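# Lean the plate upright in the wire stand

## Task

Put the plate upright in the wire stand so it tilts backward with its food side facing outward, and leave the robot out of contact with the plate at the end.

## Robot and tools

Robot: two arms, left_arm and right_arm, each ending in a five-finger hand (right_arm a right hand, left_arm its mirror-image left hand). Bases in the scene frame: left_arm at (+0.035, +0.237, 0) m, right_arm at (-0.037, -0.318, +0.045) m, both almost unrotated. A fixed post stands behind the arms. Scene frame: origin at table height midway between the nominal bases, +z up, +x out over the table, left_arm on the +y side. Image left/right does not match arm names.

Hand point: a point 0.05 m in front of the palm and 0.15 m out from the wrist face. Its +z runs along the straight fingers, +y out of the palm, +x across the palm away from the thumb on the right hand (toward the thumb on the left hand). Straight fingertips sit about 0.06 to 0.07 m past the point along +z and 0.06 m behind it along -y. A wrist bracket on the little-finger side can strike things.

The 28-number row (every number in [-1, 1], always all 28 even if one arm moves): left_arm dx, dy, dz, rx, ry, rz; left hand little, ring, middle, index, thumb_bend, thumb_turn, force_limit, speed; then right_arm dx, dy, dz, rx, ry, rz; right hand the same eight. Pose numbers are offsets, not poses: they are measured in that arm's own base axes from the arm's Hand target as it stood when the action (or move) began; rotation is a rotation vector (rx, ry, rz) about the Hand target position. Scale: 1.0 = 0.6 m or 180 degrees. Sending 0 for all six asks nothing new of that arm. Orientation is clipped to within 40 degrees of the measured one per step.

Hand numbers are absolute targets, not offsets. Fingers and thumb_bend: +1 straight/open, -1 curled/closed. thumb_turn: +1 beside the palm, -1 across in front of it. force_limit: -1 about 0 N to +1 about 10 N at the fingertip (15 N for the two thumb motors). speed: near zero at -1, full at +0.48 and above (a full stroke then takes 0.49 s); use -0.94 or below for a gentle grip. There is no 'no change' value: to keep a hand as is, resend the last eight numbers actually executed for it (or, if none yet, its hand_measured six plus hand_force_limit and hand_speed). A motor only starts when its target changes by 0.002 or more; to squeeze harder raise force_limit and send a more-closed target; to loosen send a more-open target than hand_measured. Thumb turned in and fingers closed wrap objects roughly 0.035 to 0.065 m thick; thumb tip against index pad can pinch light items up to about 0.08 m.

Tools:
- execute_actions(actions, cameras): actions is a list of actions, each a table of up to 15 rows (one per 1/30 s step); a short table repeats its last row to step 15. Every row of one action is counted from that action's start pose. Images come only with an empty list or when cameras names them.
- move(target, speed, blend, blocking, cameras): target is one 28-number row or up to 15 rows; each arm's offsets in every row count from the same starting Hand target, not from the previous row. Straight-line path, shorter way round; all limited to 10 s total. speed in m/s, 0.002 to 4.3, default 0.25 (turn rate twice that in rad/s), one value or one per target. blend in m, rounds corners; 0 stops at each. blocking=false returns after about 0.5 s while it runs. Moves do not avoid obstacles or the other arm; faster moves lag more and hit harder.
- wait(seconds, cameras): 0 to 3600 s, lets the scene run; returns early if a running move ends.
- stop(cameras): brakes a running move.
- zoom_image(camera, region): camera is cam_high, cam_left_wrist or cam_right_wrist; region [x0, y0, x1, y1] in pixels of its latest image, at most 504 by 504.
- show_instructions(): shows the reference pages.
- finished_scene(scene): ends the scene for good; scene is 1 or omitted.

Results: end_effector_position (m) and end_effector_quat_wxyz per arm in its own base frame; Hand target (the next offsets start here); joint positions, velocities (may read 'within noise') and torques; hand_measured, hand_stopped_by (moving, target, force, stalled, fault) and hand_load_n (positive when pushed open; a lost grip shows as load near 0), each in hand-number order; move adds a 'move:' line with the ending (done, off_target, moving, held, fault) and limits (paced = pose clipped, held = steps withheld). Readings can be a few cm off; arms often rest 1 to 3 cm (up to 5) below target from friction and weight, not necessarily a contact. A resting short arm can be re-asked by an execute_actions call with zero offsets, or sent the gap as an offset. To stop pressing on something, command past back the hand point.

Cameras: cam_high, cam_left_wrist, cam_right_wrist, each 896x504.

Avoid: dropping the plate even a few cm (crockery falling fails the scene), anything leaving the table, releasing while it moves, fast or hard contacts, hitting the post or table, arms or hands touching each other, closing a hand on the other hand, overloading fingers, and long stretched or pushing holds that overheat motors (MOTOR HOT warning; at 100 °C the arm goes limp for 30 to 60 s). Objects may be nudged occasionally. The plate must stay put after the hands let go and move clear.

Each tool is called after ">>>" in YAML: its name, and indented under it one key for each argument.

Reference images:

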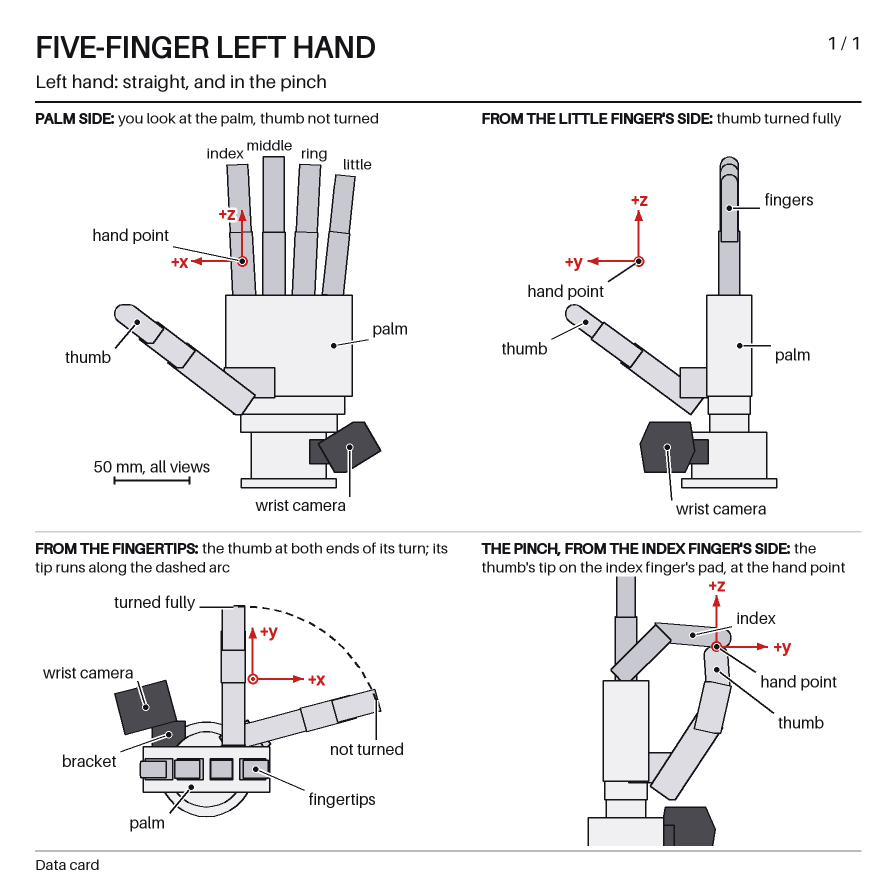

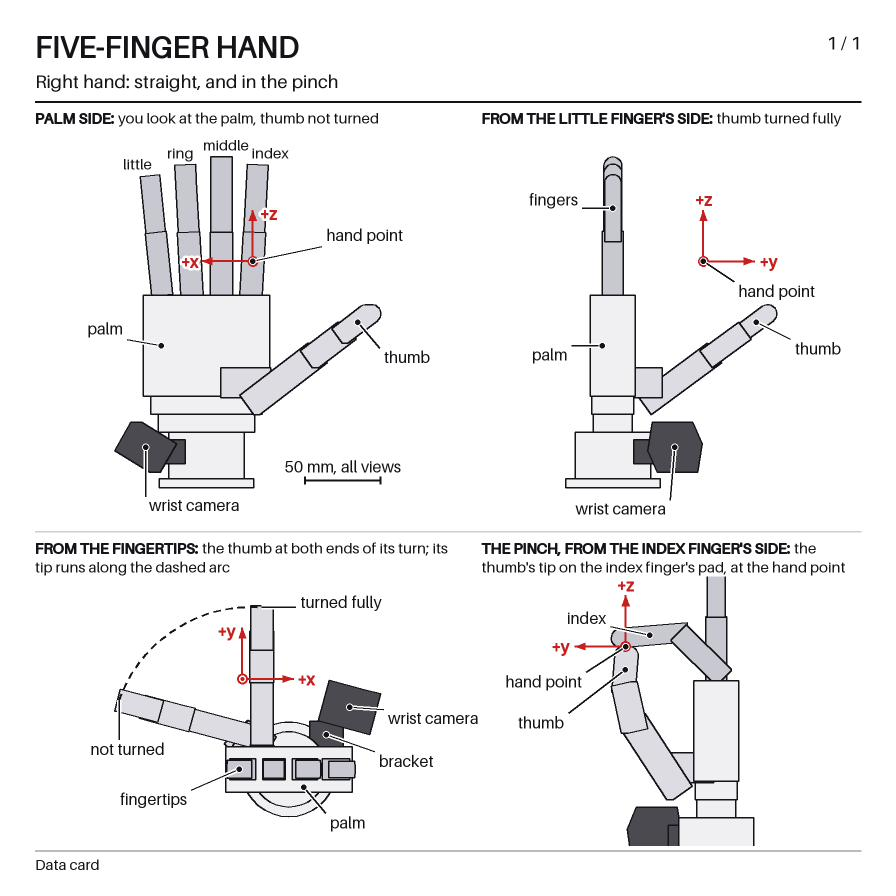

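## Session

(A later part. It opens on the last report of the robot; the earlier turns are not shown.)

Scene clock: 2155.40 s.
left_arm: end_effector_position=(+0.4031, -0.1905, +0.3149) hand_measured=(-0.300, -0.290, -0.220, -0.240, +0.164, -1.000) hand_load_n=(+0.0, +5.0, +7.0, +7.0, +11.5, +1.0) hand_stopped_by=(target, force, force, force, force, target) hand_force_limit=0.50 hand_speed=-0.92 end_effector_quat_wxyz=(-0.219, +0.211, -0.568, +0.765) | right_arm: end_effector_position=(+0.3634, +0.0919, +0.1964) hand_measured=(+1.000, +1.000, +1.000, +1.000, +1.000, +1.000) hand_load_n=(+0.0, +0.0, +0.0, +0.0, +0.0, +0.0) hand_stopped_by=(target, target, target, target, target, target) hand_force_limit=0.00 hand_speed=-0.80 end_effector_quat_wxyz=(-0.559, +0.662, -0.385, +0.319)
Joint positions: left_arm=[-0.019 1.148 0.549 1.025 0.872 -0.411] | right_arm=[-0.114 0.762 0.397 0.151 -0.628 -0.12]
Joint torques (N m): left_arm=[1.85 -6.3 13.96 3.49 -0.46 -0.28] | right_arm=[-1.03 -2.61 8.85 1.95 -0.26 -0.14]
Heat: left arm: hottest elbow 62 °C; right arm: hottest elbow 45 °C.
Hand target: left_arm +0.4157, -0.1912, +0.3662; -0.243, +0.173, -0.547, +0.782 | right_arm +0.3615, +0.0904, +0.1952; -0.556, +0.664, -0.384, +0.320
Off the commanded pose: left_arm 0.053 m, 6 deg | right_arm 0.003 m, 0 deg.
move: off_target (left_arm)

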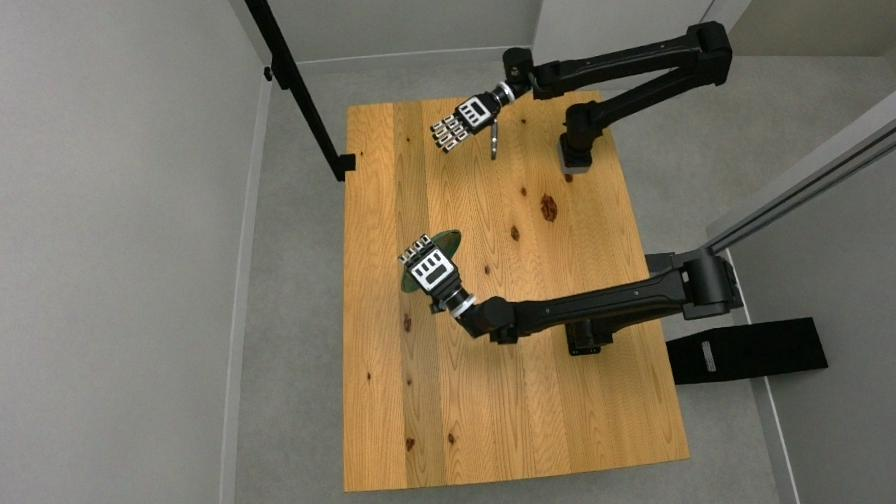

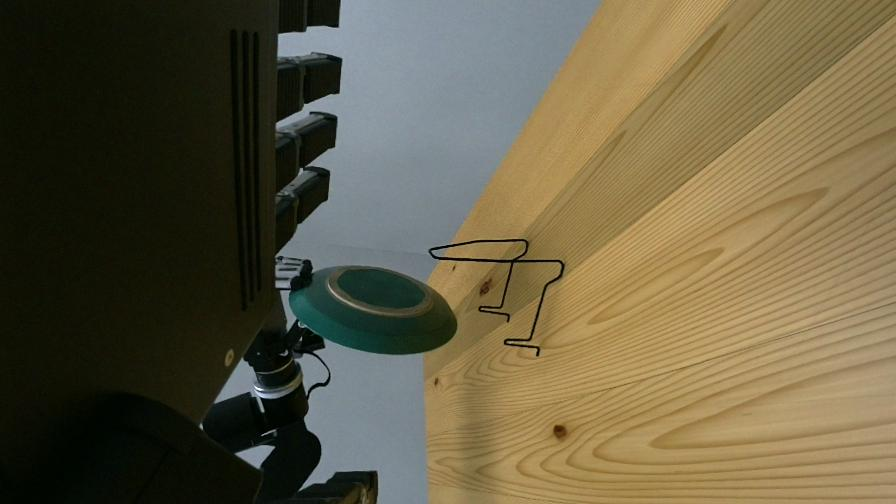

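>>> move:
  target: [0.024, -0.024, -0.04, 0, 0, 0, -0.3, -0.45, -0.45, -0.45, -0.15, -1, 0.5, -0.92, 0, 0, 0, 0, 0, 0, 1, 1, 1, 1, 1, 1, 0, -0.8]
  speed: 0.05
  cameras: ["cam_high", "cam_right_wrist"]

>>> zoom_image:
  camera: "cam_high"
  region: [380, 220, 500, 320]

>>> zoom_image:
  camera: "cam_right_wrist"
  region: [400, 200, 600, 380]

Scene clock: 2176.93 s.
left_arm: end_effector_position=(+0.4156, -0.2016, +0.2935) hand_measured=(-0.300, -0.290, -0.220, -0.240, +0.164, -1.000) hand_load_n=(+0.0, +5.0, +7.0, +7.0, +12.0, +1.0) hand_stopped_by=(target, force, force, force, force, target) hand_force_limit=0.50 hand_speed=-0.92 end_effector_quat_wxyz=(-0.210, +0.219, -0.566, +0.766) | right_arm: end_effector_position=(+0.3634, +0.0919, +0.1964) hand_measured=(+1.000, +1.000, +1.000, +1.000, +1.000, +1.000) hand_load_n=(+0.0, +0.0, +0.0, -0.5, +0.0, +0.0) hand_stopped_by=(target, target, target, target, target, target) hand_force_limit=0.00 hand_speed=-0.80 end_effector_quat_wxyz=(-0.559, +0.662, -0.385, +0.319)
Joint positions: left_arm=[-0.051 1.237 0.549 1.093 0.841 -0.412] | right_arm=[-0.114 0.762 0.397 0.151 -0.628 -0.12]
Joint torques (N m): left_arm=[0.85 -7.53 13.09 3.58 -0.69 0.01] | right_arm=[-0.97 -2.37 9.05 1.85 -0.28 -0.09]
Heat: left arm: hottest elbow 65 °C; right arm: hottest elbow 45 °C.
Hand target: left_arm +0.4301, -0.2057, +0.3421; -0.243, +0.173, -0.547, +0.782 | right_arm +0.3615, +0.0904, +0.1952; -0.556, +0.664, -0.384, +0.320
Off the commanded pose: left_arm 0.051 m, 7 deg | right_arm 0.003 m, 0 deg.
move: off_target (left_arm)

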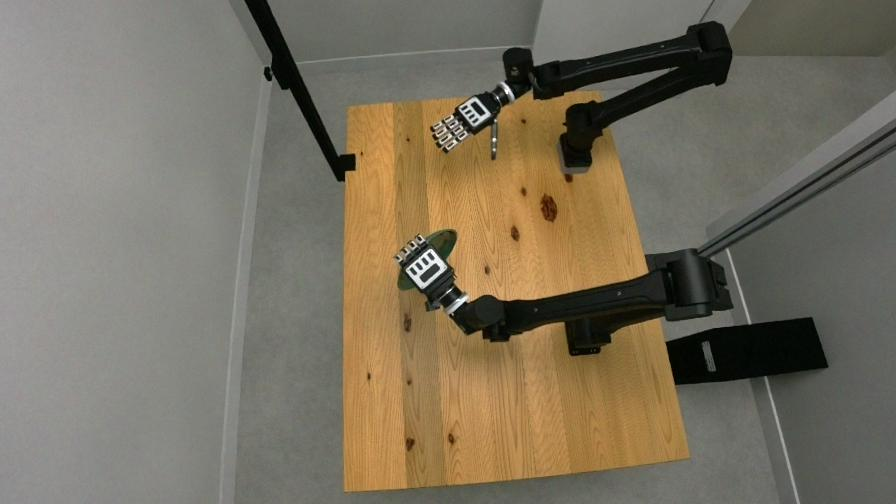

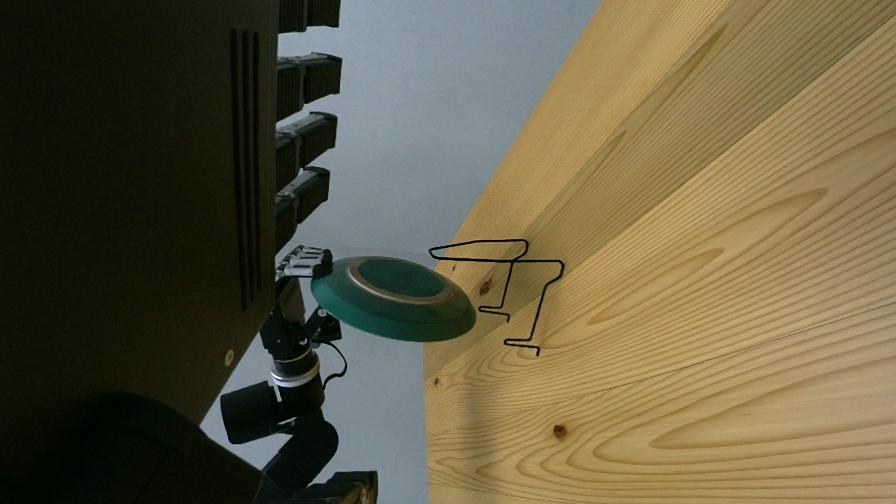

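Scaled by 4.200 from the camera's image (finer frame: 1280x720).

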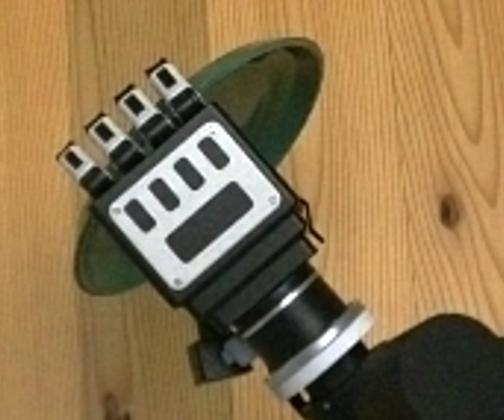

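Scaled by 2.520 from the camera's image (finer frame: 1280x720).

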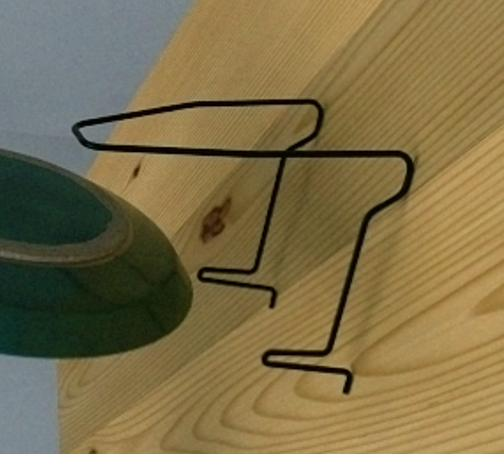

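>>> move:
  target: [0.014, -0.014, -0.03, 0, 0, 0, -0.3, -0.45, -0.45, -0.45, -0.15, -1, 0.5, -0.92, 0, 0, 0, 0, 0, 0, 1, 1, 1, 1, 1, 1, 0, -0.8]
  speed: 0.04
  cameras: ["cam_high", "cam_right_wrist"]

>>> zoom_image:
  camera: "cam_high"
  region: [380, 220, 500, 320]

>>> zoom_image:
  camera: "cam_right_wrist"
  region: [420, 230, 580, 374]

Scene clock: 2203.57 s.
left_arm: end_effector_position=(+0.4234, -0.2094, +0.2782) hand_measured=(-0.300, -0.290, -0.220, -0.240, +0.164, -1.000) hand_load_n=(-0.5, +5.0, +7.0, +6.5, +12.0, +1.0) hand_stopped_by=(target, force, force, force, force, target) hand_force_limit=0.50 hand_speed=-0.92 end_effector_quat_wxyz=(-0.211, +0.218, -0.566, +0.766) | right_arm: end_effector_position=(+0.3634, +0.0919, +0.1964) hand_measured=(+1.000, +1.000, +1.000, +1.000, +1.000, +1.000) hand_load_n=(+0.0, -0.5, +0.0, +0.0, +0.0, -0.5) hand_stopped_by=(target, target, target, target, target, target) hand_force_limit=0.00 hand_speed=-0.80 end_effector_quat_wxyz=(-0.559, +0.662, -0.385, +0.319)
Joint positions: left_arm=[-0.073 1.298 0.549 1.146 0.821 -0.396] | right_arm=[-0.114 0.762 0.397 0.151 -0.628 -0.12]
Joint torques (N m): left_arm=[0.91 -8.35 12.45 3.62 -0.69 0.05] | right_arm=[-0.67 -2.49 9.17 1.96 -0.24 -0.11]
Heat: left arm: hottest elbow 64 °C; right arm: hottest elbow 45 °C.
Hand target: left_arm +0.4385, -0.2140, +0.3242; -0.244, +0.173, -0.547, +0.782 | right_arm +0.3615, +0.0904, +0.1952; -0.556, +0.664, -0.384, +0.320
Off the commanded pose: left_arm 0.049 m, 7 deg | right_arm 0.003 m, 0 deg.
move: off_target (left_arm)

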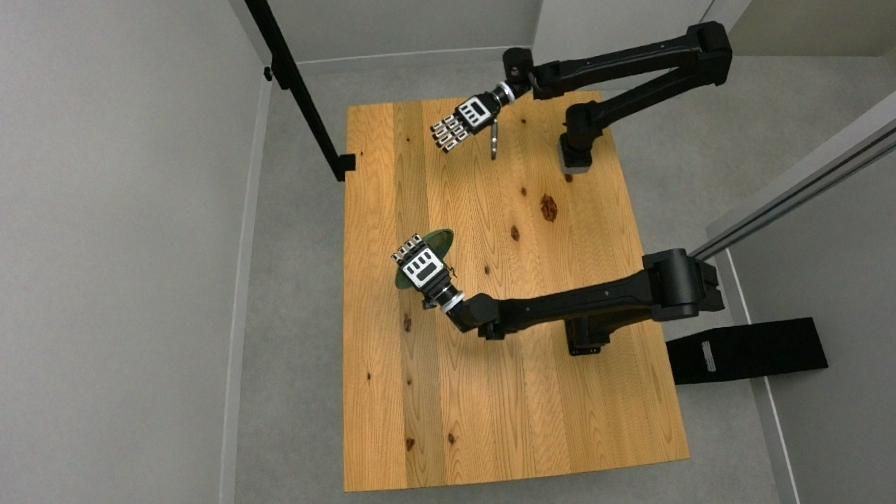

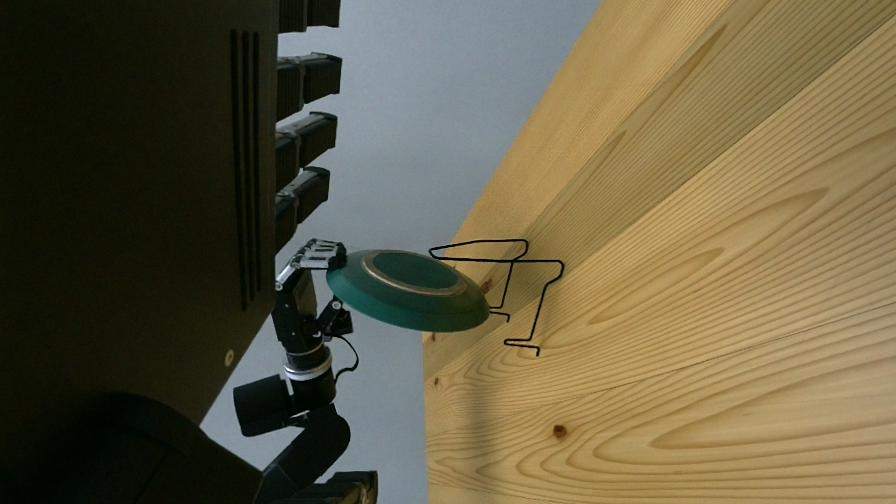

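Scaled by 4.200 from the camera's image (finer frame: 1280x720).

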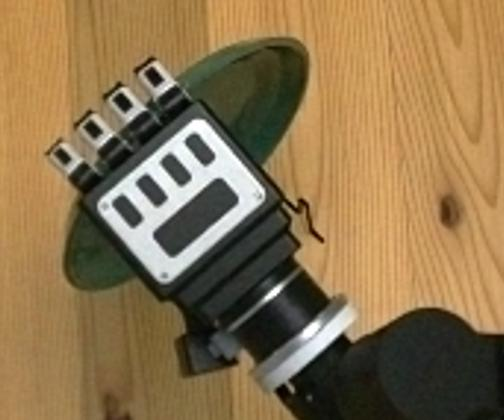

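Scaled by 3.150 from the camera's image (finer frame: 1280x720).

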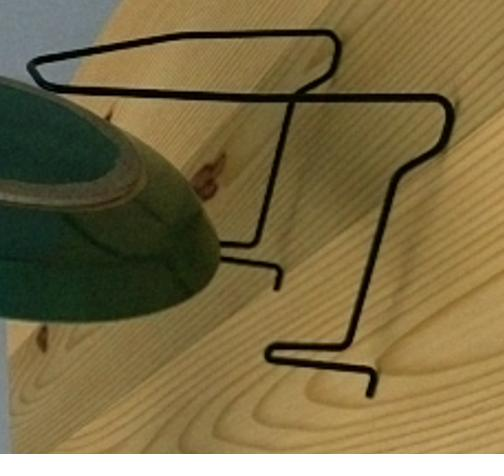

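>>> wait:
  seconds: 0.1
  cameras: ["cam_high", "cam_right_wrist"]

Scene clock: 2241.53 s.
left_arm: end_effector_position=(+0.4234, -0.2094, +0.2782) hand_measured=(-0.300, -0.290, -0.220, -0.240, +0.164, -1.000) hand_load_n=(+0.0, +5.5, +7.0, +6.5, +12.0, +1.0) hand_stopped_by=(target, force, force, force, force, target) hand_force_limit=0.50 hand_speed=-0.92 end_effector_quat_wxyz=(-0.211, +0.218, -0.566, +0.766) | right_arm: end_effector_position=(+0.3634, +0.0919, +0.1964) hand_measured=(+1.000, +1.000, +1.000, +1.000, +1.000, +1.000) hand_load_n=(+0.0, +0.0, +0.0, +0.0, +0.0, -0.5) hand_stopped_by=(target, target, target, target, target, target) hand_force_limit=0.00 hand_speed=-0.80 end_effector_quat_wxyz=(-0.559, +0.662, -0.385, +0.319)
Joint positions: left_arm=[-0.073 1.298 0.549 1.146 0.821 -0.396] | right_arm=[-0.114 0.762 0.397 0.151 -0.628 -0.12]
Joint torques (N m): left_arm=[0.62 -8.12 12.51 3.7 -0.68 0.02] | right_arm=[-0.56 -2.2 9.05 1.88 -0.28 -0.1]
Heat: left arm: hottest elbow 62 °C; right arm: hottest elbow 44 °C.
Hand target: left_arm +0.4385, -0.2140, +0.3242; -0.244, +0.173, -0.547, +0.782 | right_arm +0.3615, +0.0904, +0.1952; -0.556, +0.664, -0.384, +0.320
Off the commanded pose: left_arm 0.049 m, 7 deg | right_arm 0.003 m, 0 deg.
wait: 0.10 s; at rest from the start

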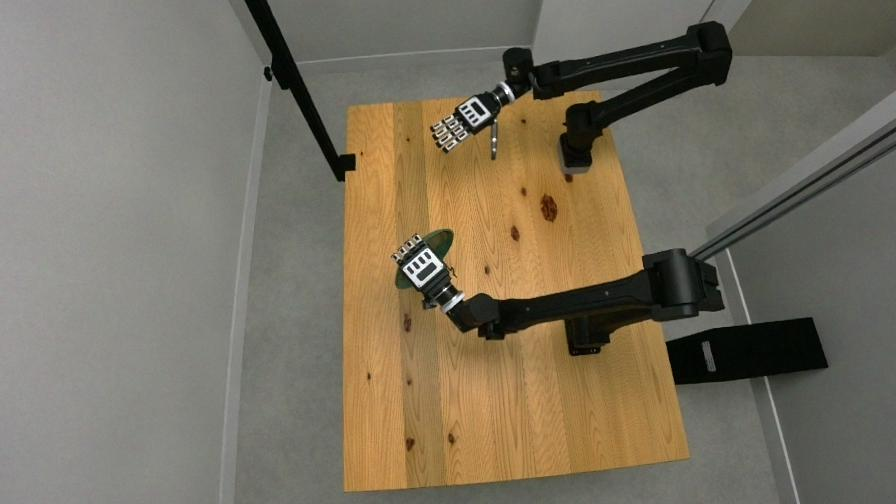

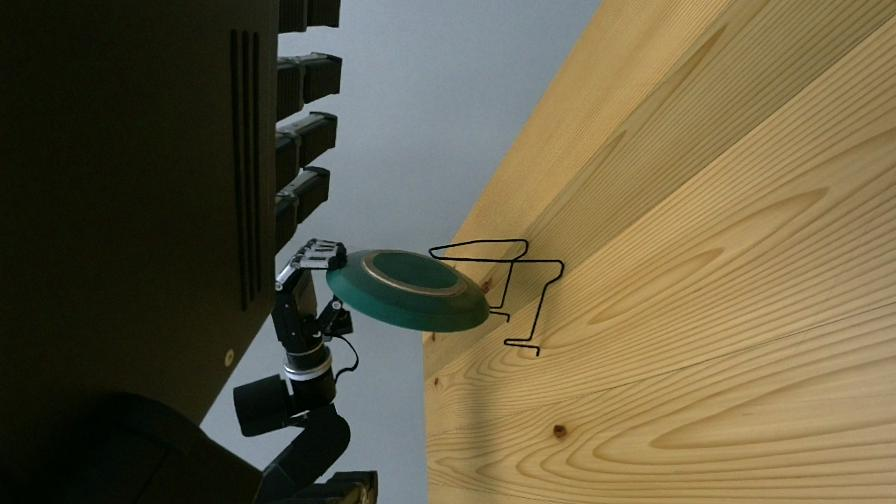

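>>> zoom_image:
  camera: "cam_high"
  region: [380, 220, 500, 320]

>>> zoom_image:
  camera: "cam_right_wrist"
  region: [420, 230, 580, 374]

Scaled by 4.200 from the camera's image (finer frame: 1280x720).

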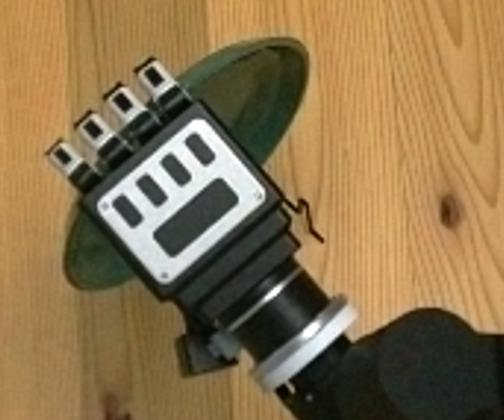

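Scaled by 3.150 from the camera's image (finer frame: 1280x720).

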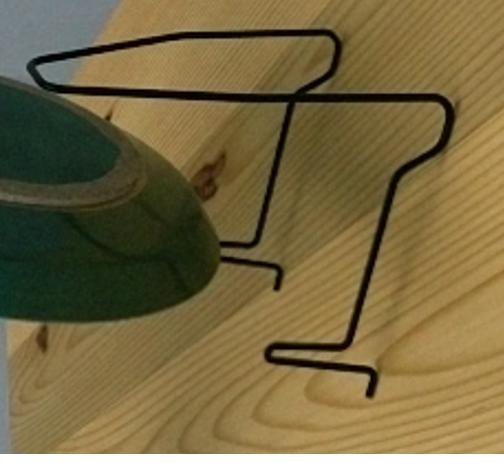

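>>> move:
  target: [0,0,-0.025,0,0,0,-0.3,-0.45,-0.45,-0.45,-0.15,-1,0.5,-0.92,0,0,0,0,0,0,1,1,1,1,1,1,0,-0.8]
  speed: 0.04
  cameras: ["cam_right_wrist"]

>>> zoom_image:
  camera: "cam_right_wrist"
  region: [420, 230, 580, 374]

Scene clock: 2256.53 s.
left_arm: end_effector_position=(+0.4276, -0.2098, +0.2714) hand_measured=(-0.300, -0.290, -0.220, -0.240, +0.164, -1.000) hand_load_n=(-0.5, +5.5, +7.0, +7.0, +11.5, +1.0) hand_stopped_by=(target, force, force, force, force, target) hand_force_limit=0.50 hand_speed=-0.92 end_effector_quat_wxyz=(-0.216, +0.212, -0.564, +0.768) | right_arm: end_effector_position=(+0.3634, +0.0919, +0.1964) hand_measured=(+1.000, +1.000, +1.000, +1.000, +1.000, +1.000) hand_load_n=(+0.0, +0.0, +0.0, -0.5, +0.0, +0.0) hand_stopped_by=(target, target, target, target, target, target) hand_force_limit=0.00 hand_speed=-0.80 end_effector_quat_wxyz=(-0.559, +0.662, -0.385, +0.319)
Joint positions: left_arm=[-0.074 1.337 0.549 1.2 0.821 -0.395] | right_arm=[-0.114 0.762 0.397 0.151 -0.628 -0.12]
Joint torques (N m): left_arm=[0.85 -8.35 11.03 3.62 -0.69 0.05] | right_arm=[-0.44 -2.73 9.03 1.83 -0.26 -0.1]
Heat: left arm: hottest elbow 62 °C; right arm: hottest elbow 44 °C.
Hand target: left_arm +0.4384, -0.2141, +0.3092; -0.243, +0.172, -0.547, +0.782 | right_arm +0.3615, +0.0904, +0.1952; -0.556, +0.664, -0.384, +0.320
Off the commanded pose: left_arm 0.040 m, 6 deg | right_arm 0.003 m, 0 deg.
move: off_target (left_arm)

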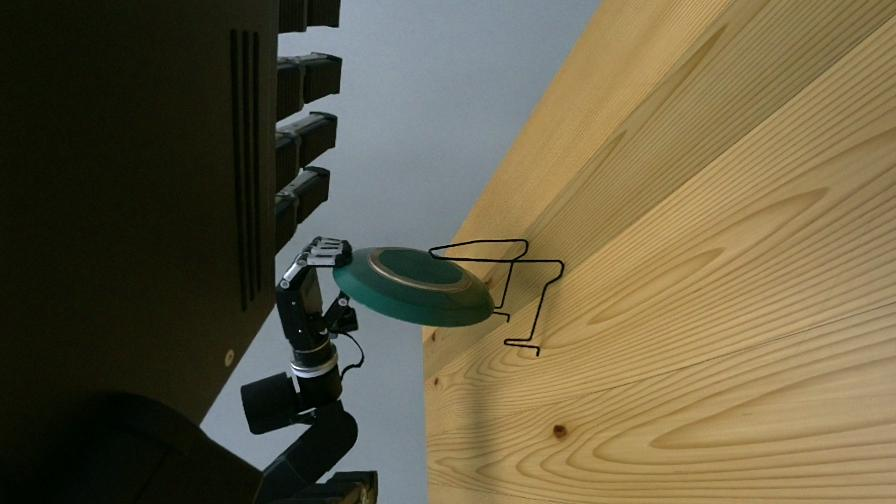

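Scaled by 3.150 from the camera's image (finer frame: 1280x720).

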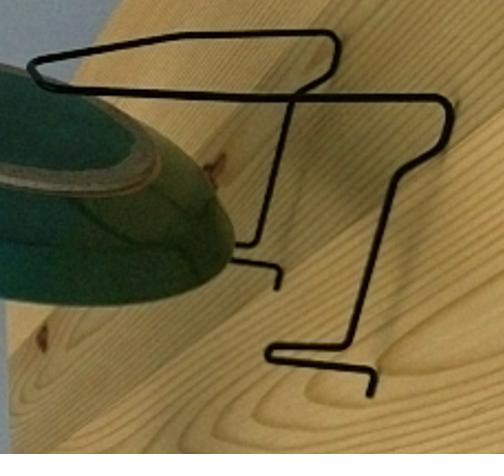

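>>> zoom_image:
  camera: "cam_right_wrist"
  region: [320, 220, 580, 370]

>>> wait:
  seconds: 0.1
  cameras: ["cam_high", "cam_left_wrist"]

>>> zoom_image:
  camera: "cam_high"
  region: [380, 220, 500, 320]

Scaled by 1.938 from the camera's image (finer frame: 1280x720).

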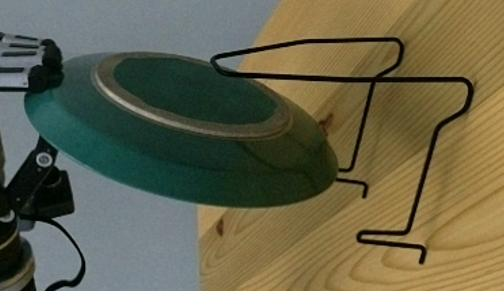

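Scene clock: 2316.10 s.
left_arm: end_effector_position=(+0.4276, -0.2098, +0.2714) hand_measured=(-0.300, -0.290, -0.220, -0.240, +0.164, -1.000) hand_load_n=(+0.0, +5.5, +7.0, +6.5, +12.0, +1.0) hand_stopped_by=(target, force, force, force, force, target) hand_force_limit=0.50 hand_speed=-0.92 end_effector_quat_wxyz=(-0.216, +0.212, -0.564, +0.768) | right_arm: end_effector_position=(+0.3634, +0.0919, +0.1964) hand_measured=(+1.000, +1.000, +1.000, +1.000, +1.000, +1.000) hand_load_n=(+0.0, +0.0, +0.0, +0.0, +0.0, -0.5) hand_stopped_by=(target, target, target, target, target, target) hand_force_limit=0.00 hand_speed=-0.80 end_effector_quat_wxyz=(-0.559, +0.662, -0.385, +0.319)
Joint positions: left_arm=[-0.074 1.337 0.549 1.2 0.821 -0.395] | right_arm=[-0.114 0.762 0.397 0.151 -0.628 -0.12]
Joint torques (N m): left_arm=[0.56 -8.41 11.03 3.52 -0.72 0.03] | right_arm=[-1.55 -2.26 9.01 1.69 -0.33 -0.09]
Heat: left arm: hottest elbow 58 °C; right arm: hottest elbow 44 °C.
Hand target: left_arm +0.4384, -0.2141, +0.3092; -0.243, +0.172, -0.547, +0.782 | right_arm +0.3615, +0.0904, +0.1952; -0.556, +0.664, -0.384, +0.320
Off the commanded pose: left_arm 0.040 m, 6 deg | right_arm 0.003 m, 0 deg.
wait: 0.10 s; at rest from the start

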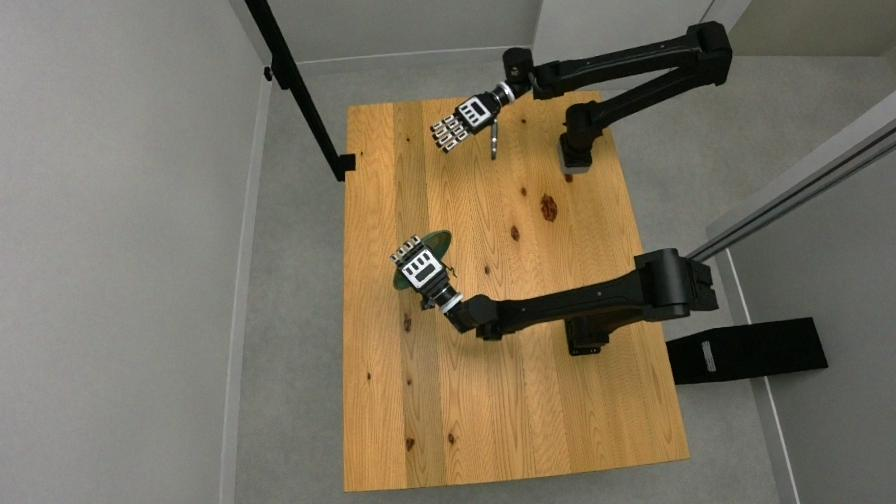

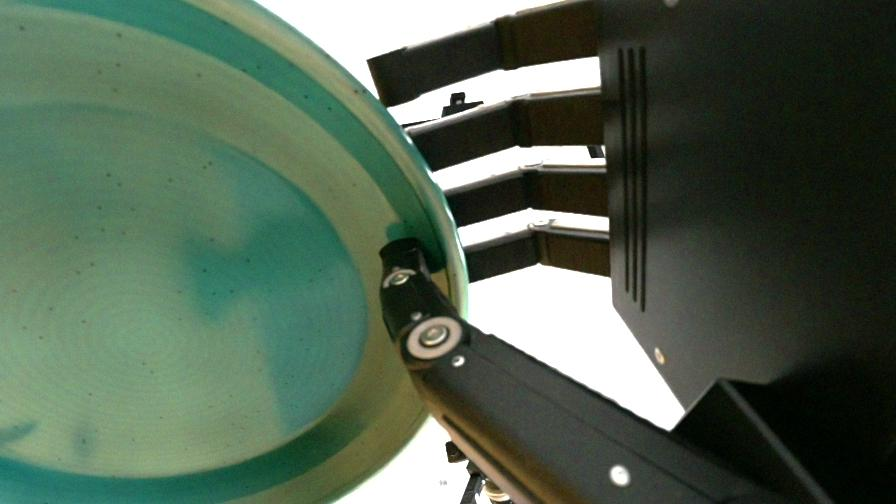

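Scaled by 4.200 from the camera's image (finer frame: 1280x720).

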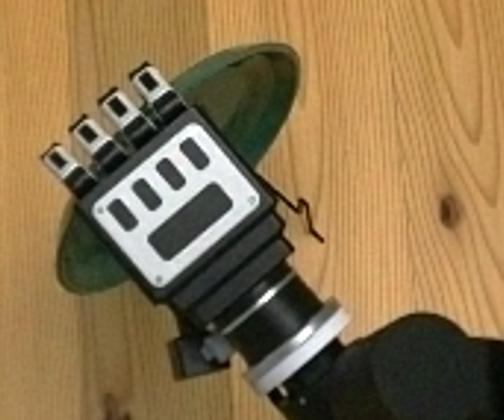

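>>> move:
  target: [0,0,-0.04,0,0,0,-0.3,-0.45,-0.45,-0.45,-0.15,-1,0.5,-0.92,0,0,0,0,0,0,1,1,1,1,1,1,0,-0.8]
  speed: 0.04
  cameras: ["cam_right_wrist"]

>>> zoom_image:
  camera: "cam_right_wrist"
  region: [420, 230, 580, 374]

Scene clock: 2338.47 s.
left_arm: end_effector_position=(+0.4336, -0.2105, +0.2592) hand_measured=(-0.300, -0.290, -0.220, -0.240, +0.164, -1.000) hand_load_n=(+0.0, +5.0, +7.0, +7.0, +11.5, +0.5) hand_stopped_by=(target, force, force, force, force, target) hand_force_limit=0.50 hand_speed=-0.92 end_effector_quat_wxyz=(-0.222, +0.203, -0.561, +0.771) | right_arm: end_effector_position=(+0.3634, +0.0919, +0.1964) hand_measured=(+1.000, +1.000, +1.000, +1.000, +1.000, +1.000) hand_load_n=(+0.0, +0.0, +0.0, +0.0, +0.0, +0.0) hand_stopped_by=(target, target, target, target, target, target) hand_force_limit=0.00 hand_speed=-0.80 end_effector_quat_wxyz=(-0.559, +0.662, -0.385, +0.319)
Joint positions: left_arm=[-0.074 1.402 0.549 1.289 0.821 -0.395] | right_arm=[-0.114 0.762 0.397 0.151 -0.628 -0.12]
Joint torques (N m): left_arm=[0.56 -8.64 8.73 3.54 -0.74 0.05] | right_arm=[-0.26 -2.32 9.05 1.76 -0.25 -0.1]
Heat: left arm: hottest elbow 58 °C; right arm: hottest elbow 44 °C.
Hand target: left_arm +0.4385, -0.2140, +0.2851; -0.243, +0.173, -0.547, +0.782 | right_arm +0.3615, +0.0904, +0.1952; -0.556, +0.664, -0.384, +0.320
Off the commanded pose: left_arm 0.027 m, 5 deg | right_arm 0.003 m, 0 deg.
move: off_target (left_arm)

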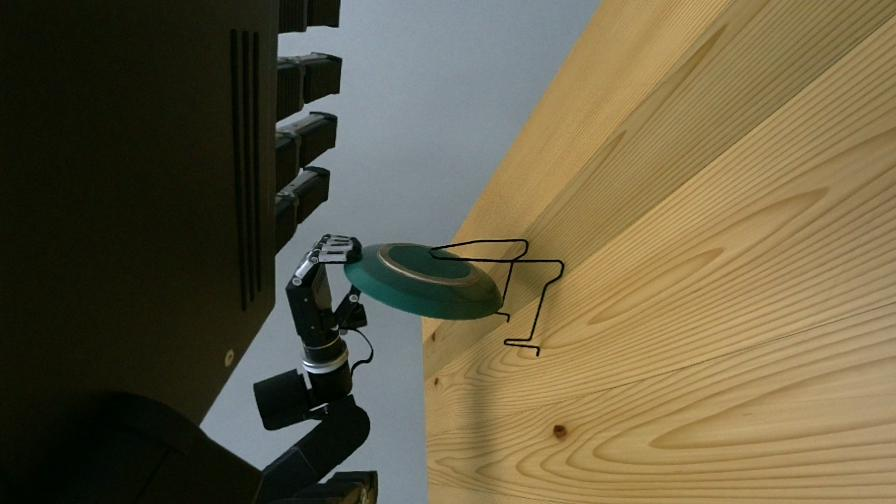

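Scaled by 3.150 from the camera's image (finer frame: 1280x720).

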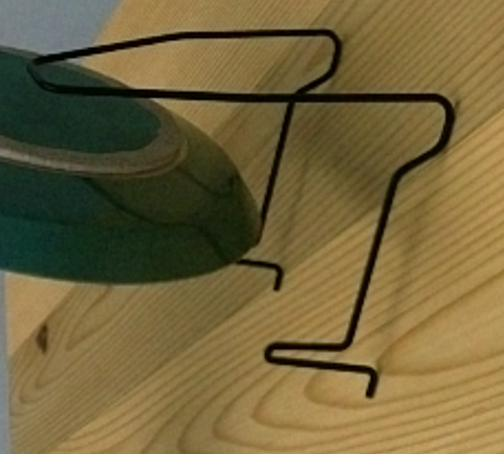

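>>> move:
  target: [-0.035,0.034,0,0,0,0,-0.3,-0.45,-0.45,-0.45,-0.15,-1,0.5,-0.92,0,0,0,0,0,0,1,1,1,1,1,1,0,-0.8]
  speed: 0.04
  cameras: ["cam_right_wrist"]

>>> zoom_image:
  camera: "cam_right_wrist"
  region: [420, 230, 580, 374]

Scene clock: 2345.47 s.
left_arm: end_effector_position=(+0.4202, -0.1970, +0.2597) hand_measured=(-0.300, -0.290, -0.220, -0.240, +0.164, -1.000) hand_load_n=(+0.0, +5.0, +7.0, +6.5, +12.0, +1.0) hand_stopped_by=(target, force, force, force, force, target) hand_force_limit=0.50 hand_speed=-0.92 end_effector_quat_wxyz=(-0.229, +0.192, -0.563, +0.771) | right_arm: end_effector_position=(+0.3634, +0.0919, +0.1964) hand_measured=(+1.000, +1.000, +1.000, +1.000, +1.000, +1.000) hand_load_n=(+0.0, +0.0, +0.0, +0.0, +0.0, +0.0) hand_stopped_by=(target, target, target, target, target, target) hand_force_limit=0.00 hand_speed=-0.80 end_effector_quat_wxyz=(-0.559, +0.662, -0.385, +0.319)
Joint positions: left_arm=[-0.035 1.374 0.515 1.326 0.863 -0.406] | right_arm=[-0.114 0.762 0.397 0.151 -0.628 -0.12]
Joint torques (N m): left_arm=[2.08 -9.76 7.09 3.33 -0.48 -0.23] | right_arm=[-0.97 -2.43 8.88 1.95 -0.29 -0.1]
Heat: left arm: hottest elbow 57 °C; right arm: hottest elbow 44 °C.
Hand target: left_arm +0.4175, -0.1937, +0.2852; -0.243, +0.173, -0.547, +0.782 | right_arm +0.3615, +0.0904, +0.1952; -0.556, +0.664, -0.384, +0.320
Off the commanded pose: left_arm 0.026 m, 4 deg | right_arm 0.003 m, 0 deg.
move: off_target (left_arm)

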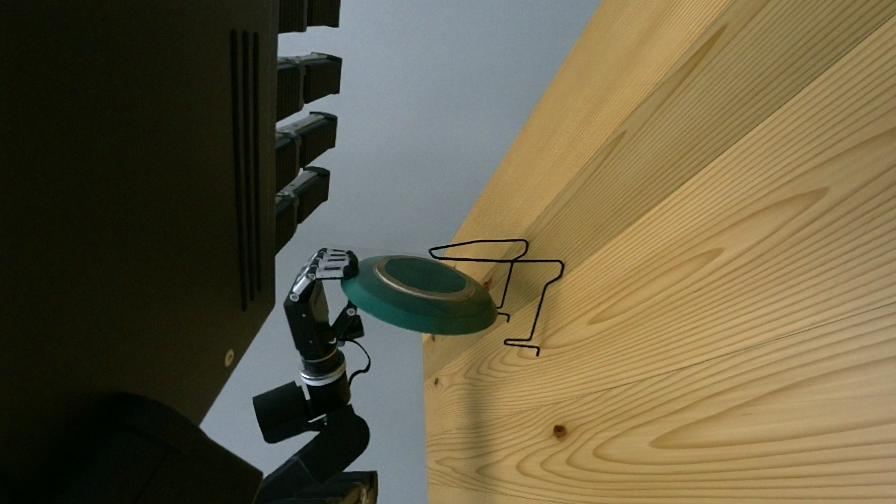

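Scaled by 3.150 from the camera's image (finer frame: 1280x720).

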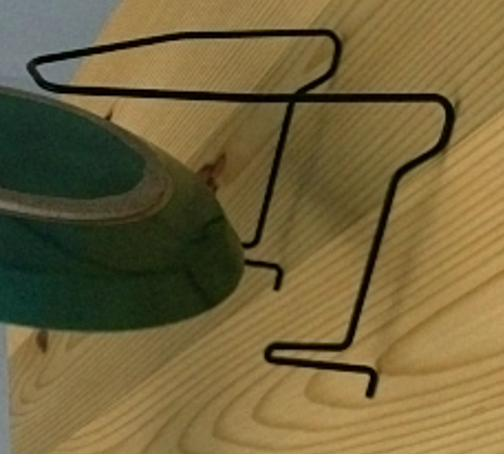

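>>> move:
  target: [-0.032,0.032,-0.01,0,0,0,-0.3,-0.45,-0.45,-0.45,-0.15,-1,0.5,-0.92,0,0,0,0,0,0,1,1,1,1,1,1,0,-0.8]
  speed: 0.04
  cameras: ["cam_right_wrist"]

>>> zoom_image:
  camera: "cam_right_wrist"
  region: [420, 230, 580, 374]

Scene clock: 2369.50 s.
left_arm: end_effector_position=(+0.4009, -0.1779, +0.2563) hand_measured=(-0.300, -0.290, -0.220, -0.240, +0.164, -1.000) hand_load_n=(+0.0, +5.5, +7.0, +7.0, +11.5, +1.0) hand_stopped_by=(target, force, force, force, force, target) hand_force_limit=0.50 hand_speed=-0.92 end_effector_quat_wxyz=(-0.229, +0.191, -0.561, +0.772) | right_arm: end_effector_position=(+0.3634, +0.0919, +0.1964) hand_measured=(+1.000, +1.000, +1.000, +1.000, +1.000, +1.000) hand_load_n=(+0.0, +0.0, +0.0, +0.0, +0.0, +0.0) hand_stopped_by=(target, target, target, target, target, target) hand_force_limit=0.00 hand_speed=-0.80 end_effector_quat_wxyz=(-0.559, +0.662, -0.385, +0.319)
Joint positions: left_arm=[0.024 1.35 0.462 1.398 0.915 -0.457] | right_arm=[-0.114 0.762 0.397 0.151 -0.628 -0.12]
Joint torques (N m): left_arm=[2.2 -9.17 6.76 3.3 -0.6 -0.26] | right_arm=[-1.44 -2.08 9.07 1.7 -0.31 -0.11]
Heat: left arm: hottest elbow 53 °C; right arm: hottest elbow 44 °C.
Hand target: left_arm +0.3983, -0.1745, +0.2791; -0.243, +0.173, -0.547, +0.782 | right_arm +0.3615, +0.0904, +0.1952; -0.556, +0.664, -0.384, +0.320
Off the commanded pose: left_arm 0.023 m, 3 deg | right_arm 0.003 m, 0 deg.
move: off_target (left_arm)

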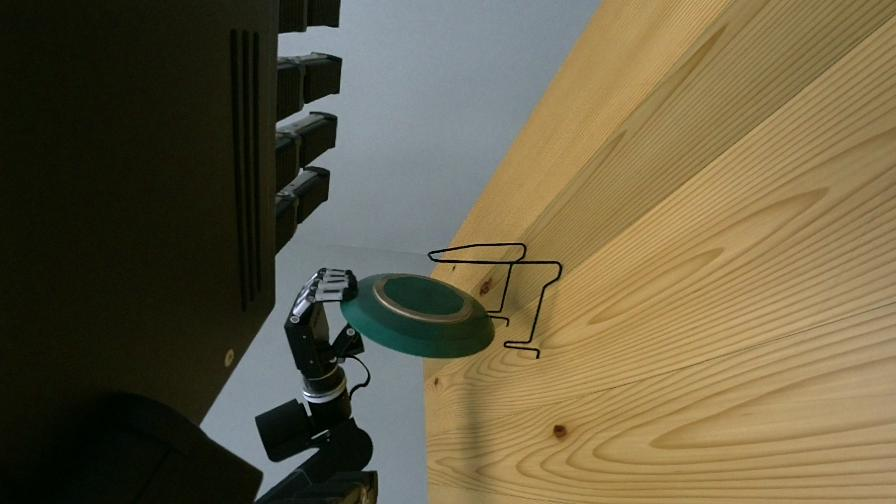

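Scaled by 3.150 from the camera's image (finer frame: 1280x720).

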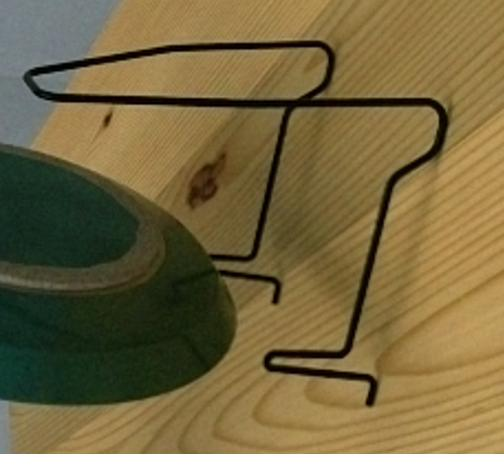

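>>> wait:
  seconds: 0.1
  cameras: ["cam_high", "cam_right_wrist"]

>>> zoom_image:
  camera: "cam_high"
  region: [380, 220, 500, 320]

>>> zoom_image:
  camera: "cam_right_wrist"
  region: [420, 230, 580, 374]

Scene clock: 2391.73 s.
left_arm: end_effector_position=(+0.4009, -0.1779, +0.2563) hand_measured=(-0.300, -0.290, -0.220, -0.240, +0.164, -1.000) hand_load_n=(+0.0, +5.0, +7.0, +6.5, +11.5, +1.0) hand_stopped_by=(target, force, force, force, force, target) hand_force_limit=0.50 hand_speed=-0.92 end_effector_quat_wxyz=(-0.228, +0.191, -0.561, +0.772) | right_arm: end_effector_position=(+0.3634, +0.0919, +0.1964) hand_measured=(+1.000, +1.000, +1.000, +1.000, +1.000, +1.000) hand_load_n=(+0.0, +0.0, +0.0, -0.5, +0.0, +0.0) hand_stopped_by=(target, target, target, target, target, target) hand_force_limit=0.00 hand_speed=-0.80 end_effector_quat_wxyz=(-0.559, +0.662, -0.385, +0.319)
Joint positions: left_arm=[0.024 1.35 0.462 1.398 0.915 -0.458] | right_arm=[-0.114 0.762 0.397 0.151 -0.628 -0.12]
Joint torques (N m): left_arm=[2.32 -8.82 6.78 3.29 -0.58 -0.24] | right_arm=[-1.08 -2.84 8.8 1.88 -0.29 -0.1]
Heat: left arm: hottest elbow 50 °C; right arm: hottest elbow 44 °C.
Hand target: left_arm +0.3983, -0.1745, +0.2791; -0.243, +0.173, -0.547, +0.782 | right_arm +0.3615, +0.0904, +0.1952; -0.556, +0.664, -0.384, +0.320
Off the commanded pose: left_arm 0.023 m, 3 deg | right_arm 0.003 m, 0 deg.
wait: 0.10 s; at rest from the start

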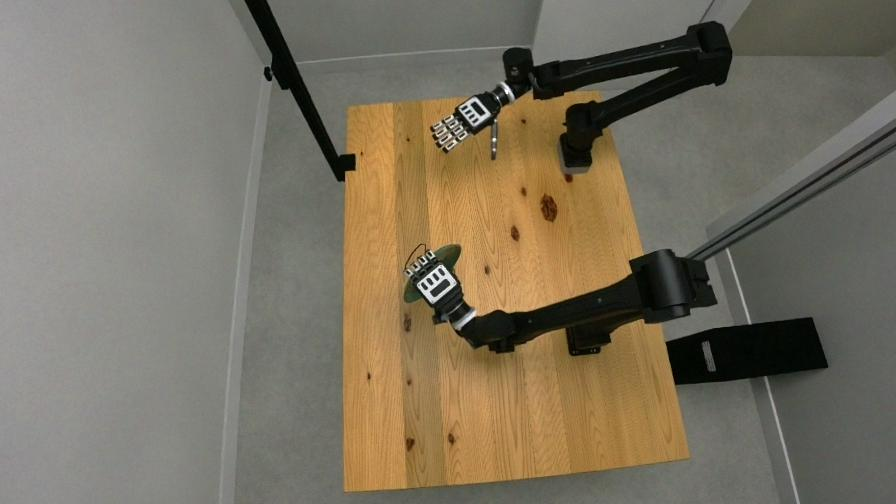

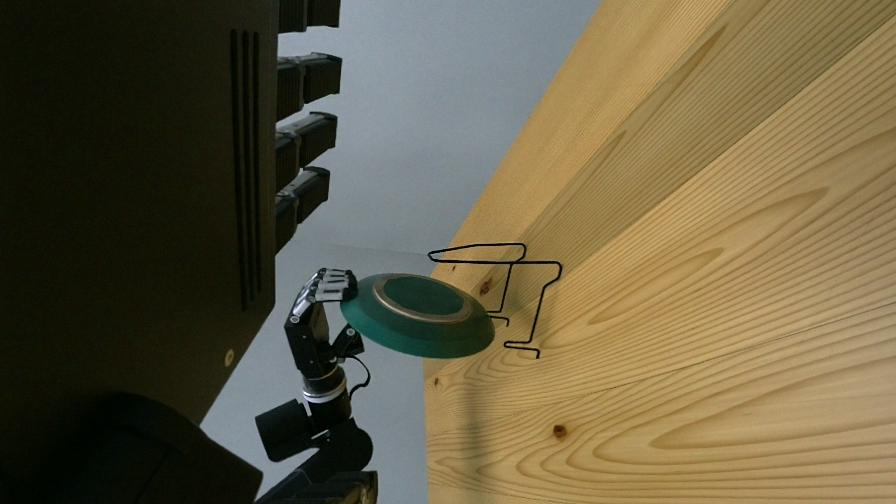

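Scaled by 4.200 from the camera's image (finer frame: 1280x720).

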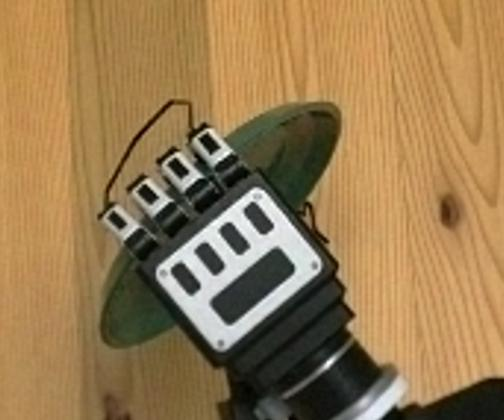

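Scaled by 3.150 from the camera's image (finer frame: 1280x720).

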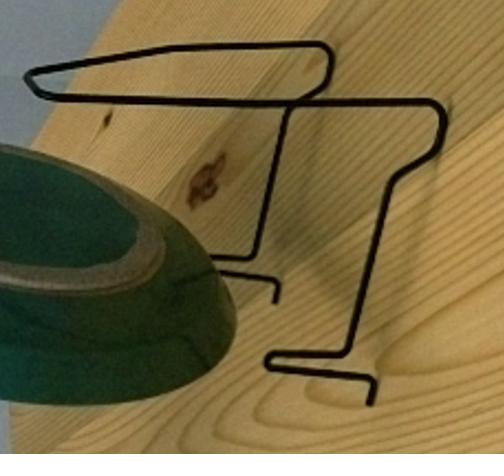

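>>> zoom_image:
  camera: "cam_right_wrist"
  region: [320, 250, 500, 370]

>>> zoom_image:
  camera: "cam_high"
  region: [395, 235, 475, 300]

Scaled by 2.800 from the camera's image (finer frame: 1280x720).

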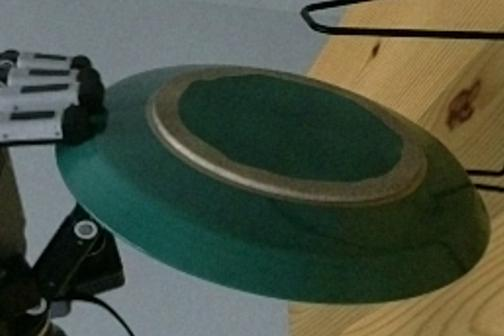

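Scaled by 6.300 from the camera's image (finer frame: 1280x720).

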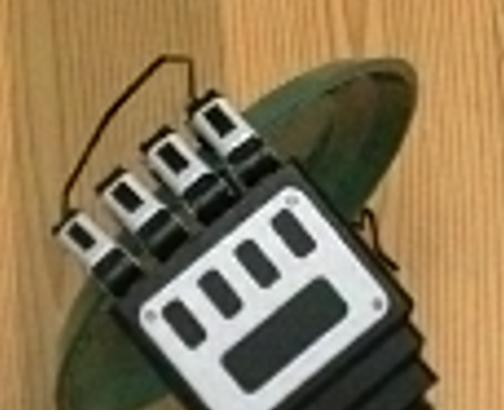

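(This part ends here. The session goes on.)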